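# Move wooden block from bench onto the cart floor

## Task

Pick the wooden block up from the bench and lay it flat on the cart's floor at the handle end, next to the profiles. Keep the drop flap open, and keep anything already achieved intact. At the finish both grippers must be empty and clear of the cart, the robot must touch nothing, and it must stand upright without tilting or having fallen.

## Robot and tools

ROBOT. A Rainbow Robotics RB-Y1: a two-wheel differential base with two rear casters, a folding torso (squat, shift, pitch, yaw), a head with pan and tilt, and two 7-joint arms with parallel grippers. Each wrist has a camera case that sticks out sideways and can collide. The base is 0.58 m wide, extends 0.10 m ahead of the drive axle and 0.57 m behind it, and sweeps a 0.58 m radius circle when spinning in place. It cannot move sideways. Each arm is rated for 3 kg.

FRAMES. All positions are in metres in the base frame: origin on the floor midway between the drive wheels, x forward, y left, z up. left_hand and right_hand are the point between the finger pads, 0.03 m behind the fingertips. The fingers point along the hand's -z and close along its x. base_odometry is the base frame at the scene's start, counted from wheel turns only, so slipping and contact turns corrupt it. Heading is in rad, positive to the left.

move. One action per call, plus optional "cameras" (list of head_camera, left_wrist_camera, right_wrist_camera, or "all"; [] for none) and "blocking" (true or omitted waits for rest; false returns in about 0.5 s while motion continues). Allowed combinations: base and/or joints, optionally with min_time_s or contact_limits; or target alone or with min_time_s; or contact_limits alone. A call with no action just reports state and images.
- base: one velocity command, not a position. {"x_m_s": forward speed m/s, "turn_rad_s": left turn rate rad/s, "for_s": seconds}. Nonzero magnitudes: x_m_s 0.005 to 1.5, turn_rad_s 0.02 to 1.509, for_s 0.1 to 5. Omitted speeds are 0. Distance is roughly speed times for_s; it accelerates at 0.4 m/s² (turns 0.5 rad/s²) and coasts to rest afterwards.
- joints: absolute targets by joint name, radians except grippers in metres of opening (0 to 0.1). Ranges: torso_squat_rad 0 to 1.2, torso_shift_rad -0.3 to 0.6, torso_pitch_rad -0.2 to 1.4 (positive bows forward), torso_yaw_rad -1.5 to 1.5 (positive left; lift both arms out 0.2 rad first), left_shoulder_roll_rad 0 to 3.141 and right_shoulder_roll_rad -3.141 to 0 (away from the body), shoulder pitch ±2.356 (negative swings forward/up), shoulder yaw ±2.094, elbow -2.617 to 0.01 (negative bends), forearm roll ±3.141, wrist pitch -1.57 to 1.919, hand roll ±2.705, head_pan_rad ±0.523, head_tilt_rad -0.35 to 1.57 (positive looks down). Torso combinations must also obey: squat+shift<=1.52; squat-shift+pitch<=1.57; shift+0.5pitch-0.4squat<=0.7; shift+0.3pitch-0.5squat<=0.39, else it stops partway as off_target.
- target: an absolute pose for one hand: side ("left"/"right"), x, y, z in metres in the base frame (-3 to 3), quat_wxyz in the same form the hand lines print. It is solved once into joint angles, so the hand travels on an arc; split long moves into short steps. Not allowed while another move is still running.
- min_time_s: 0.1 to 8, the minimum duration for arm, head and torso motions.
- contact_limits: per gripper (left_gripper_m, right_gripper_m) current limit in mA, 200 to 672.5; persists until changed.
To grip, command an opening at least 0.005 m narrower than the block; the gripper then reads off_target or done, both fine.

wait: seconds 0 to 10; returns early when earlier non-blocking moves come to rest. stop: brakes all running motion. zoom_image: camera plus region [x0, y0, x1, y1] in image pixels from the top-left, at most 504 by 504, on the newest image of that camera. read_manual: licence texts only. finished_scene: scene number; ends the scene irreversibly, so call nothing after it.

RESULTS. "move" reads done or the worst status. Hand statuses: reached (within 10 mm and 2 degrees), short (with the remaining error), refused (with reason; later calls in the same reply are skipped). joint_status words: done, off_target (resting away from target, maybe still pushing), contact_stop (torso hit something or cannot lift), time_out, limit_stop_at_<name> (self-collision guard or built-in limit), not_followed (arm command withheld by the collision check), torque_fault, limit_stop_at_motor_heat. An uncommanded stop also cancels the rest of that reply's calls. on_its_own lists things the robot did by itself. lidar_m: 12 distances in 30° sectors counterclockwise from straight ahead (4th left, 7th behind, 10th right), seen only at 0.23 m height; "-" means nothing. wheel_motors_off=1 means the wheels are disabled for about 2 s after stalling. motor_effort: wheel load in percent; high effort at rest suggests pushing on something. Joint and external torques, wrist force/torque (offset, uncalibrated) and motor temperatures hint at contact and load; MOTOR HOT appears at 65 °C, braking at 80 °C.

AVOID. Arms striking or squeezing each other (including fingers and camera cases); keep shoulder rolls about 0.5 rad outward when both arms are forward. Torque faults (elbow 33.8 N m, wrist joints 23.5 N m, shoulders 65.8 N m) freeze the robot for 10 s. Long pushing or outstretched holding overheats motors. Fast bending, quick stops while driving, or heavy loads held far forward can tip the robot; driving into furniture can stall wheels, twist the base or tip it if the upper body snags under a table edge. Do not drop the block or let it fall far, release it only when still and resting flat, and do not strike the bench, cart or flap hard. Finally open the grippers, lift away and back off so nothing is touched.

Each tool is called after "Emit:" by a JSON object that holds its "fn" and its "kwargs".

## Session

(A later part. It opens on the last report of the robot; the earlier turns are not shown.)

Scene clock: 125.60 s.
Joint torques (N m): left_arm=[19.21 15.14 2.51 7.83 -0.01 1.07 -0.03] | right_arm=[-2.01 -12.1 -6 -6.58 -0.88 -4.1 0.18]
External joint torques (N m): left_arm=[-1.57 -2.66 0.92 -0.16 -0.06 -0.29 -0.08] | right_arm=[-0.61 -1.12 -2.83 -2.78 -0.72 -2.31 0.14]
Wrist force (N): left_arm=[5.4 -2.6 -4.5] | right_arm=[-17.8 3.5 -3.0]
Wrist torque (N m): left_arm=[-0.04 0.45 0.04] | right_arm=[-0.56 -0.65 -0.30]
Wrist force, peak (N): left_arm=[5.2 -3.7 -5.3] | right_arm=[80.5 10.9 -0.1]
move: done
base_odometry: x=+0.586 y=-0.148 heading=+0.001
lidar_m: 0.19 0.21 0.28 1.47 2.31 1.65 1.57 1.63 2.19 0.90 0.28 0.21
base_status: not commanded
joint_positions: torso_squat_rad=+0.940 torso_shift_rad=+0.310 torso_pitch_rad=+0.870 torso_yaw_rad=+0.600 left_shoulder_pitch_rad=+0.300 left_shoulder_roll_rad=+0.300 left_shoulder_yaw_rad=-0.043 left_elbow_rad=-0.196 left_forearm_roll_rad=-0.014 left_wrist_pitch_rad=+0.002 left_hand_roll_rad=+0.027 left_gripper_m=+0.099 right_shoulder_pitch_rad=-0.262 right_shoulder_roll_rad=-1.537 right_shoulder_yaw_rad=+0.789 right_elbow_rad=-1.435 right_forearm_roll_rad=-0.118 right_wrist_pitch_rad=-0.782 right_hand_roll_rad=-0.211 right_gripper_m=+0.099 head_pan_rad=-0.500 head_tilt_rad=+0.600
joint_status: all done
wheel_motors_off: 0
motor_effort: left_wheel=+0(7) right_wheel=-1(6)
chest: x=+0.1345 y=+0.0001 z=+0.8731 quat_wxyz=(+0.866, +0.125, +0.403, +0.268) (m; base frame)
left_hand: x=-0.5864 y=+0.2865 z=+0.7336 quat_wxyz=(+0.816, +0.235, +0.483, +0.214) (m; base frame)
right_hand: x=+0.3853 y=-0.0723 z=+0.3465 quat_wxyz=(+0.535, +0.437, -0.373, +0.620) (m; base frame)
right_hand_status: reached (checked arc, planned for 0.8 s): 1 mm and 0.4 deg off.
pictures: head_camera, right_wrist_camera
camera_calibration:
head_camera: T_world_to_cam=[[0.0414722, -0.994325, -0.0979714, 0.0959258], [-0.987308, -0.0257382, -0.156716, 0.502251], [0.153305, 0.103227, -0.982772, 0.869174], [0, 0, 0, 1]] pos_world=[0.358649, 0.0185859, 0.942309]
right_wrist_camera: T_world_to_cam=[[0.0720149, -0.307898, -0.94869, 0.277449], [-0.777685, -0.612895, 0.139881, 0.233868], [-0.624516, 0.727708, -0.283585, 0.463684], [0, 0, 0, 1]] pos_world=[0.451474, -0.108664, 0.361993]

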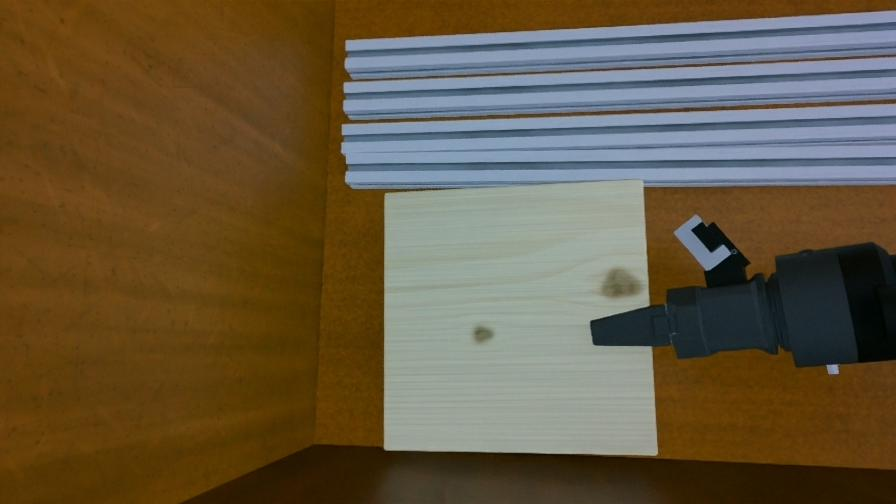

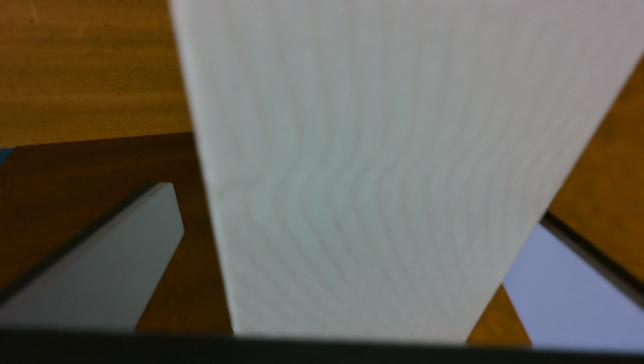

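Emit:
{"fn": "move", "kwargs": {"target": {"side":"right","x":0.398,"y":-0.155,"z":0.348,"quat_wxyz":[0.5365,0.4338,-0.3751,0.6205]}, "min_time_s": 0.1, "cameras": ["head_camera","right_wrist_camera"]}}

Scene clock: 128.03 s.
Joint torques (N m): left_arm=[19.23 15.3 2.74 7.78 -0.01 1.16 0.01] | right_arm=[0.3 -12.26 -4.22 -1.75 -0.21 -1.67 0.01]
External joint torques (N m): left_arm=[-1.54 -2.5 1.16 -0.2 -0.06 -0.2 -0.03] | right_arm=[0.32 0.26 -1.78 -0.22 -0.02 0.12 -0.03]
Wrist force (N): left_arm=[5.5 -2.4 -4.0] | right_arm=[-7.9 4.5 1.7]
Wrist torque (N m): left_arm=[-0.07 0.46 0.06] | right_arm=[-0.57 -0.50 -0.26]
Wrist force, peak (N): left_arm=[6.0 -3.0 -4.8] | right_arm=[-18.2 3.7 -2.8]
move: done
base_odometry: x=+0.586 y=-0.148 heading=+0.001
lidar_m: 0.19 0.21 0.28 1.47 2.30 1.66 1.57 1.64 2.20 0.90 0.30 0.21
base_status: not commanded
joint_positions: torso_squat_rad=+0.940 torso_shift_rad=+0.310 torso_pitch_rad=+0.870 torso_yaw_rad=+0.600 left_shoulder_pitch_rad=+0.300 left_shoulder_roll_rad=+0.300 left_shoulder_yaw_rad=-0.043 left_elbow_rad=-0.196 left_forearm_roll_rad=-0.014 left_wrist_pitch_rad=+0.002 left_hand_roll_rad=+0.027 left_gripper_m=+0.099 right_shoulder_pitch_rad=-0.143 right_shoulder_roll_rad=-1.611 right_shoulder_yaw_rad=+0.774 right_elbow_rad=-1.251 right_forearm_roll_rad=-0.206 right_wrist_pitch_rad=-1.044 right_hand_roll_rad=-0.146 right_gripper_m=+0.099 head_pan_rad=-0.500 head_tilt_rad=+0.600
joint_status: all done
wheel_motors_off: 0
motor_effort: left_wheel=+0(3) right_wheel=-2(3)
chest: x=+0.1345 y=+0.0001 z=+0.8732 quat_wxyz=(+0.866, +0.125, +0.403, +0.268) (m; base frame)
left_hand: x=-0.5864 y=+0.2865 z=+0.7335 quat_wxyz=(+0.816, +0.235, +0.483, +0.214) (m; base frame)
right_hand: x=+0.3980 y=-0.1545 z=+0.3482 quat_wxyz=(+0.537, +0.430, -0.373, +0.622) (m; base frame)
right_hand_status: reached (checked arc, planned for 0.5 s): 1 mm and 0.5 deg off.
pictures: head_camera, right_wrist_camera
camera_calibration:
head_camera: T_world_to_cam=[[0.0413844, -0.994326, -0.097991, 0.0958807], [-0.987295, -0.0256374, -0.156817, 0.502238], [0.153415, 0.103236, -0.982754, 0.869142], [0, 0, 0, 1]] pos_world=[0.358549, 0.0184862, 0.942308]
right_wrist_camera: T_world_to_cam=[[0.0769652, -0.319027, -0.944615, 0.247726], [-0.782159, -0.606862, 0.141228, 0.195453], [-0.618306, 0.72797, -0.296238, 0.5339], [0, 0, 0, 1]] pos_world=[0.463923, -0.191019, 0.364564]

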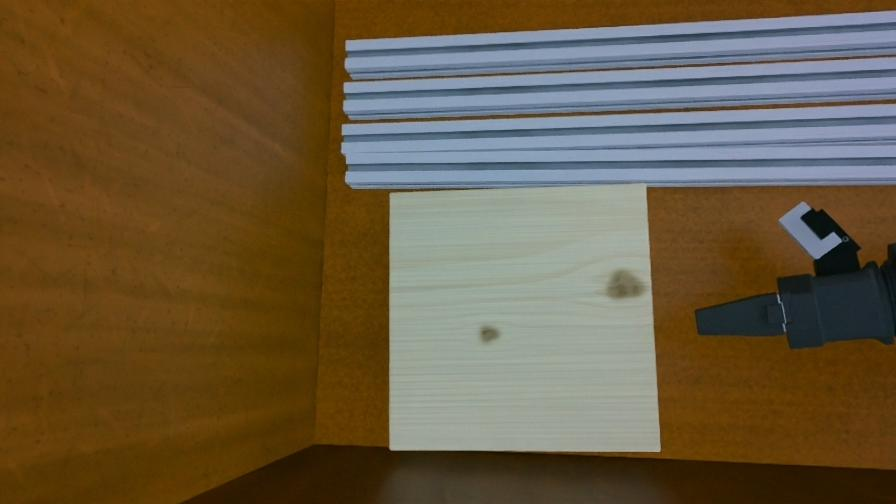

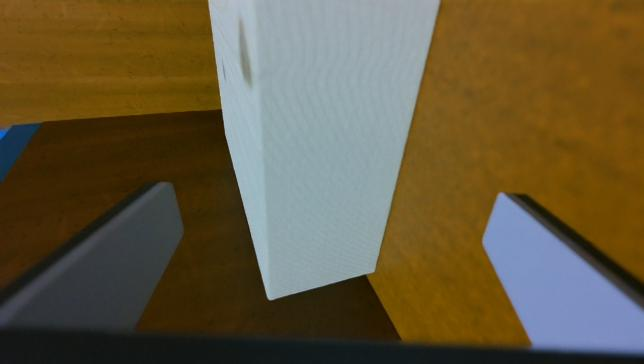

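Emit:
{"fn": "move", "kwargs": {"joints": {"torso_squat_rad":0.3,"torso_shift_rad":0.187}, "min_time_s": 2.5}}

Emit:
{"fn": "move", "kwargs": {"target": {"side":"right","x":0.43,"y":-0.12,"z":0.78,"quat_wxyz":[0.58,0.4055,-0.4055,0.58]}, "min_time_s": 1.3, "cameras": ["head_camera"]}}

Emit:
{"fn": "move", "kwargs": {"base": {"x_m_s":-0.3,"for_s":1.8}, "cameras": ["head_camera"]}}

Scene clock: 132.80 s.
Joint torques (N m): left_arm=[19.35 15.49 2.39 7.79 -0.06 1.17 0.02] | right_arm=[0.19 -12.36 -4.16 -1.51 -0.22 -1.78 0.08]
External joint torques (N m): left_arm=[-1.42 -2.31 0.81 -0.19 -0.1 -0.19 -0.02] | right_arm=[0.22 0.16 -1.72 0.03 -0.03 0.01 0.04]
Wrist force (N): left_arm=[6.4 -3.0 -4.1] | right_arm=[-7.9 4.2 1.6]
Wrist torque (N m): left_arm=[0.06 0.57 0.09] | right_arm=[-0.54 -0.52 -0.22]
Wrist force, peak (N): left_arm=[6.4 -3.0 -5.0] | right_arm=[-8.2 4.8 1.7]
move: done
base_odometry: x=+0.586 y=-0.148 heading=+0.001
lidar_m: 0.19 0.20 0.28 1.46 2.32 1.65 1.57 1.64 2.17 0.90 0.30 0.20
base_status: not commanded
joint_positions: torso_squat_rad=+0.300 torso_shift_rad=+0.187 torso_pitch_rad=+0.870 torso_yaw_rad=+0.600 left_shoulder_pitch_rad=+0.300 left_shoulder_roll_rad=+0.300 left_shoulder_yaw_rad=-0.043 left_elbow_rad=-0.196 left_forearm_roll_rad=-0.014 left_wrist_pitch_rad=+0.002 left_hand_roll_rad=+0.027 left_gripper_m=+0.099 right_shoulder_pitch_rad=-0.143 right_shoulder_roll_rad=-1.611 right_shoulder_yaw_rad=+0.774 right_elbow_rad=-1.251 right_forearm_roll_rad=-0.206 right_wrist_pitch_rad=-1.044 right_hand_roll_rad=-0.146 right_gripper_m=+0.099 head_pan_rad=-0.500 head_tilt_rad=+0.600
joint_status: all done
wheel_motors_off: 0
motor_effort: left_wheel=+2(3) right_wheel=-1(3)
chest: x=+0.1328 y=+0.0001 z=+1.1371 quat_wxyz=(+0.866, +0.125, +0.403, +0.268) (m; base frame)
left_hand: x=-0.5880 y=+0.2865 z=+0.9974 quat_wxyz=(+0.816, +0.235, +0.483, +0.214) (m; base frame)
right_hand: x=+0.3964 y=-0.1544 z=+0.6122 quat_wxyz=(+0.537, +0.430, -0.373, +0.622) (m; base frame)
pictures: none

Scene clock: 134.43 s.
Joint torques (N m): left_arm=[19.12 15.72 2.47 7.95 -0.03 1.22 -0.01] | right_arm=[-3.87 -12.26 -0.19 -2.87 0.8 -1.68 -0.04]
External joint torques (N m): left_arm=[-1.65 -2.08 0.89 -0.03 -0.08 -0.14 -0.05] | right_arm=[1.13 -0.53 0.26 -0.33 0.13 0 -0.09]
Wrist force (N): left_arm=[6.0 -2.6 -4.4] | right_arm=[-7.9 4.2 1.2]
Wrist torque (N m): left_arm=[-0.01 0.49 0.09] | right_arm=[-0.52 -0.51 -0.25]
Wrist force, peak (N): left_arm=[6.0 -3.1 -5.0] | right_arm=[-8.5 5.2 1.3]
move: done
base_odometry: x=+0.586 y=-0.148 heading=+0.001
lidar_m: 0.19 0.20 0.27 1.47 2.31 1.64 1.57 1.64 2.17 0.88 0.32 0.20
base_status: not commanded
joint_positions: torso_squat_rad=+0.300 torso_shift_rad=+0.187 torso_pitch_rad=+0.870 torso_yaw_rad=+0.600 left_shoulder_pitch_rad=+0.300 left_shoulder_roll_rad=+0.300 left_shoulder_yaw_rad=-0.043 left_elbow_rad=-0.196 left_forearm_roll_rad=-0.014 left_wrist_pitch_rad=+0.002 left_hand_roll_rad=+0.027 left_gripper_m=+0.099 right_shoulder_pitch_rad=+0.032 right_shoulder_roll_rad=-2.379 right_shoulder_yaw_rad=+0.990 right_elbow_rad=-2.088 right_forearm_roll_rad=-1.071 right_wrist_pitch_rad=-1.149 right_hand_roll_rad=+0.405 right_gripper_m=+0.099 head_pan_rad=-0.500 head_tilt_rad=+0.600
joint_status: all done
wheel_motors_off: 0
motor_effort: left_wheel=+2(3) right_wheel=-2(3)
chest: x=+0.1328 y=+0.0001 z=+1.1371 quat_wxyz=(+0.866, +0.125, +0.403, +0.268) (m; base frame)
left_hand: x=-0.5880 y=+0.2865 z=+0.9974 quat_wxyz=(+0.816, +0.235, +0.483, +0.214) (m; base frame)
right_hand: x=+0.4301 y=-0.1199 z=+0.7800 quat_wxyz=(+0.579, +0.405, -0.405, +0.579) (m; base frame)
right_hand_status: reached (checked arc, planned for 1.3 s): 0 mm and 0.0 deg off.
pictures: head_camera
camera_calibration:
head_camera: T_world_to_cam=[[0.0413934, -0.994327, -0.0979854, 0.121906], [-0.987279, -0.0256369, -0.156916, 0.542173], [0.153513, 0.103234, -0.982739, 1.12877], [0, 0, 0, 1]] pos_world=[0.356949, 0.0185862, 1.20631]

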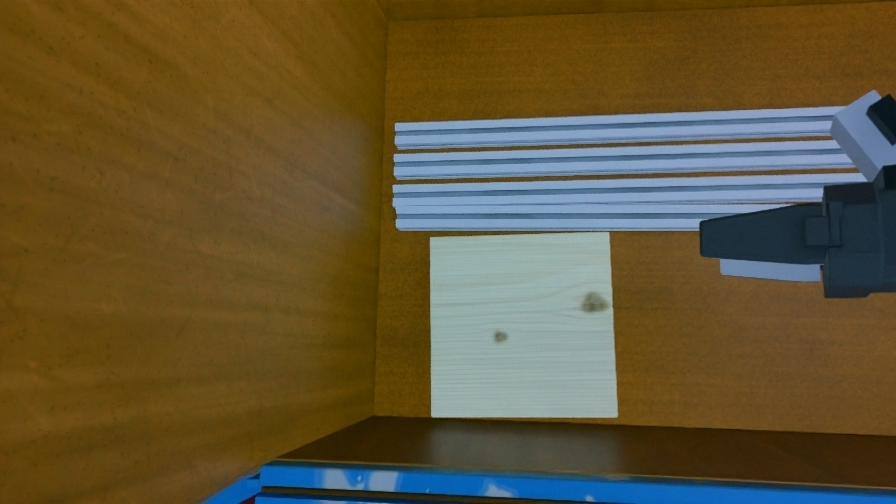

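Scene clock: 137.43 s.
Joint torques (N m): left_arm=[19.07 15.28 2.5 7.92 -0.07 1.04 0.14] | right_arm=[-4.43 -12.31 -0.26 -2.5 0.64 -1.67 -0.15]
External joint torques (N m): left_arm=[-1.71 -2.52 0.92 -0.06 -0.11 -0.32 0.1] | right_arm=[0.56 -0.58 0.18 0.04 -0.03 0.01 -0.2]
Wrist force (N): left_arm=[4.5 -3.1 -4.6] | right_arm=[-7.7 4.5 1.3]
Wrist torque (N m): left_arm=[0.06 0.33 0.06] | right_arm=[-0.56 -0.50 -0.28]
Wrist force, peak (N): left_arm=[6.3 -2.8 -4.5] | right_arm=[-8.6 4.6 1.1]
move: done
base_odometry: x=+0.046 y=-0.148 heading=+0.001
lidar_m: 0.73 0.77 1.67 4.59 1.51 1.08 1.03 1.08 1.45 3.63 1.09 0.78
base_status: done (sent for 1.8 of 1.8 s)
joint_positions: torso_squat_rad=+0.300 torso_shift_rad=+0.187 torso_pitch_rad=+0.870 torso_yaw_rad=+0.600 left_shoulder_pitch_rad=+0.300 left_shoulder_roll_rad=+0.300 left_shoulder_yaw_rad=-0.043 left_elbow_rad=-0.196 left_forearm_roll_rad=-0.014 left_wrist_pitch_rad=+0.002 left_hand_roll_rad=+0.027 left_gripper_m=+0.099 right_shoulder_pitch_rad=+0.032 right_shoulder_roll_rad=-2.379 right_shoulder_yaw_rad=+0.990 right_elbow_rad=-2.088 right_forearm_roll_rad=-1.071 right_wrist_pitch_rad=-1.149 right_hand_roll_rad=+0.405 right_gripper_m=+0.099 head_pan_rad=-0.500 head_tilt_rad=+0.600
joint_status: not commanded
wheel_motors_off: 0
motor_effort: left_wheel=+6(31) right_wheel=-6(23)
chest: x=+0.1328 y=+0.0001 z=+1.1371 quat_wxyz=(+0.866, +0.125, +0.403, +0.268) (m; base frame)
left_hand: x=-0.5880 y=+0.2865 z=+0.9974 quat_wxyz=(+0.816, +0.235, +0.483, +0.214) (m; base frame)
right_hand: x=+0.4301 y=-0.1199 z=+0.7801 quat_wxyz=(+0.579, +0.405, -0.405, +0.579) (m; base frame)
pictures: head_camera
camera_calibration:
head_camera: T_world_to_cam=[[0.0413934, -0.994327, -0.0979854, 0.12191], [-0.987279, -0.0256369, -0.156916, 0.542075], [0.153513, 0.103234, -0.982739, 1.12879], [0, 0, 0, 1]] pos_world=[0.356849, 0.0185862, 1.20631]

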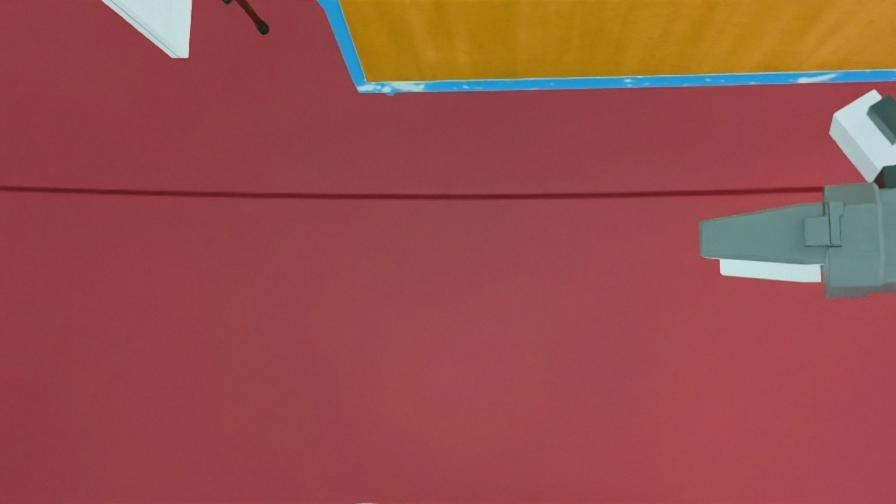

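Emit:
{"fn": "finished_scene", "kwargs": {"scene": 2}}

The scene is finished: the task was done.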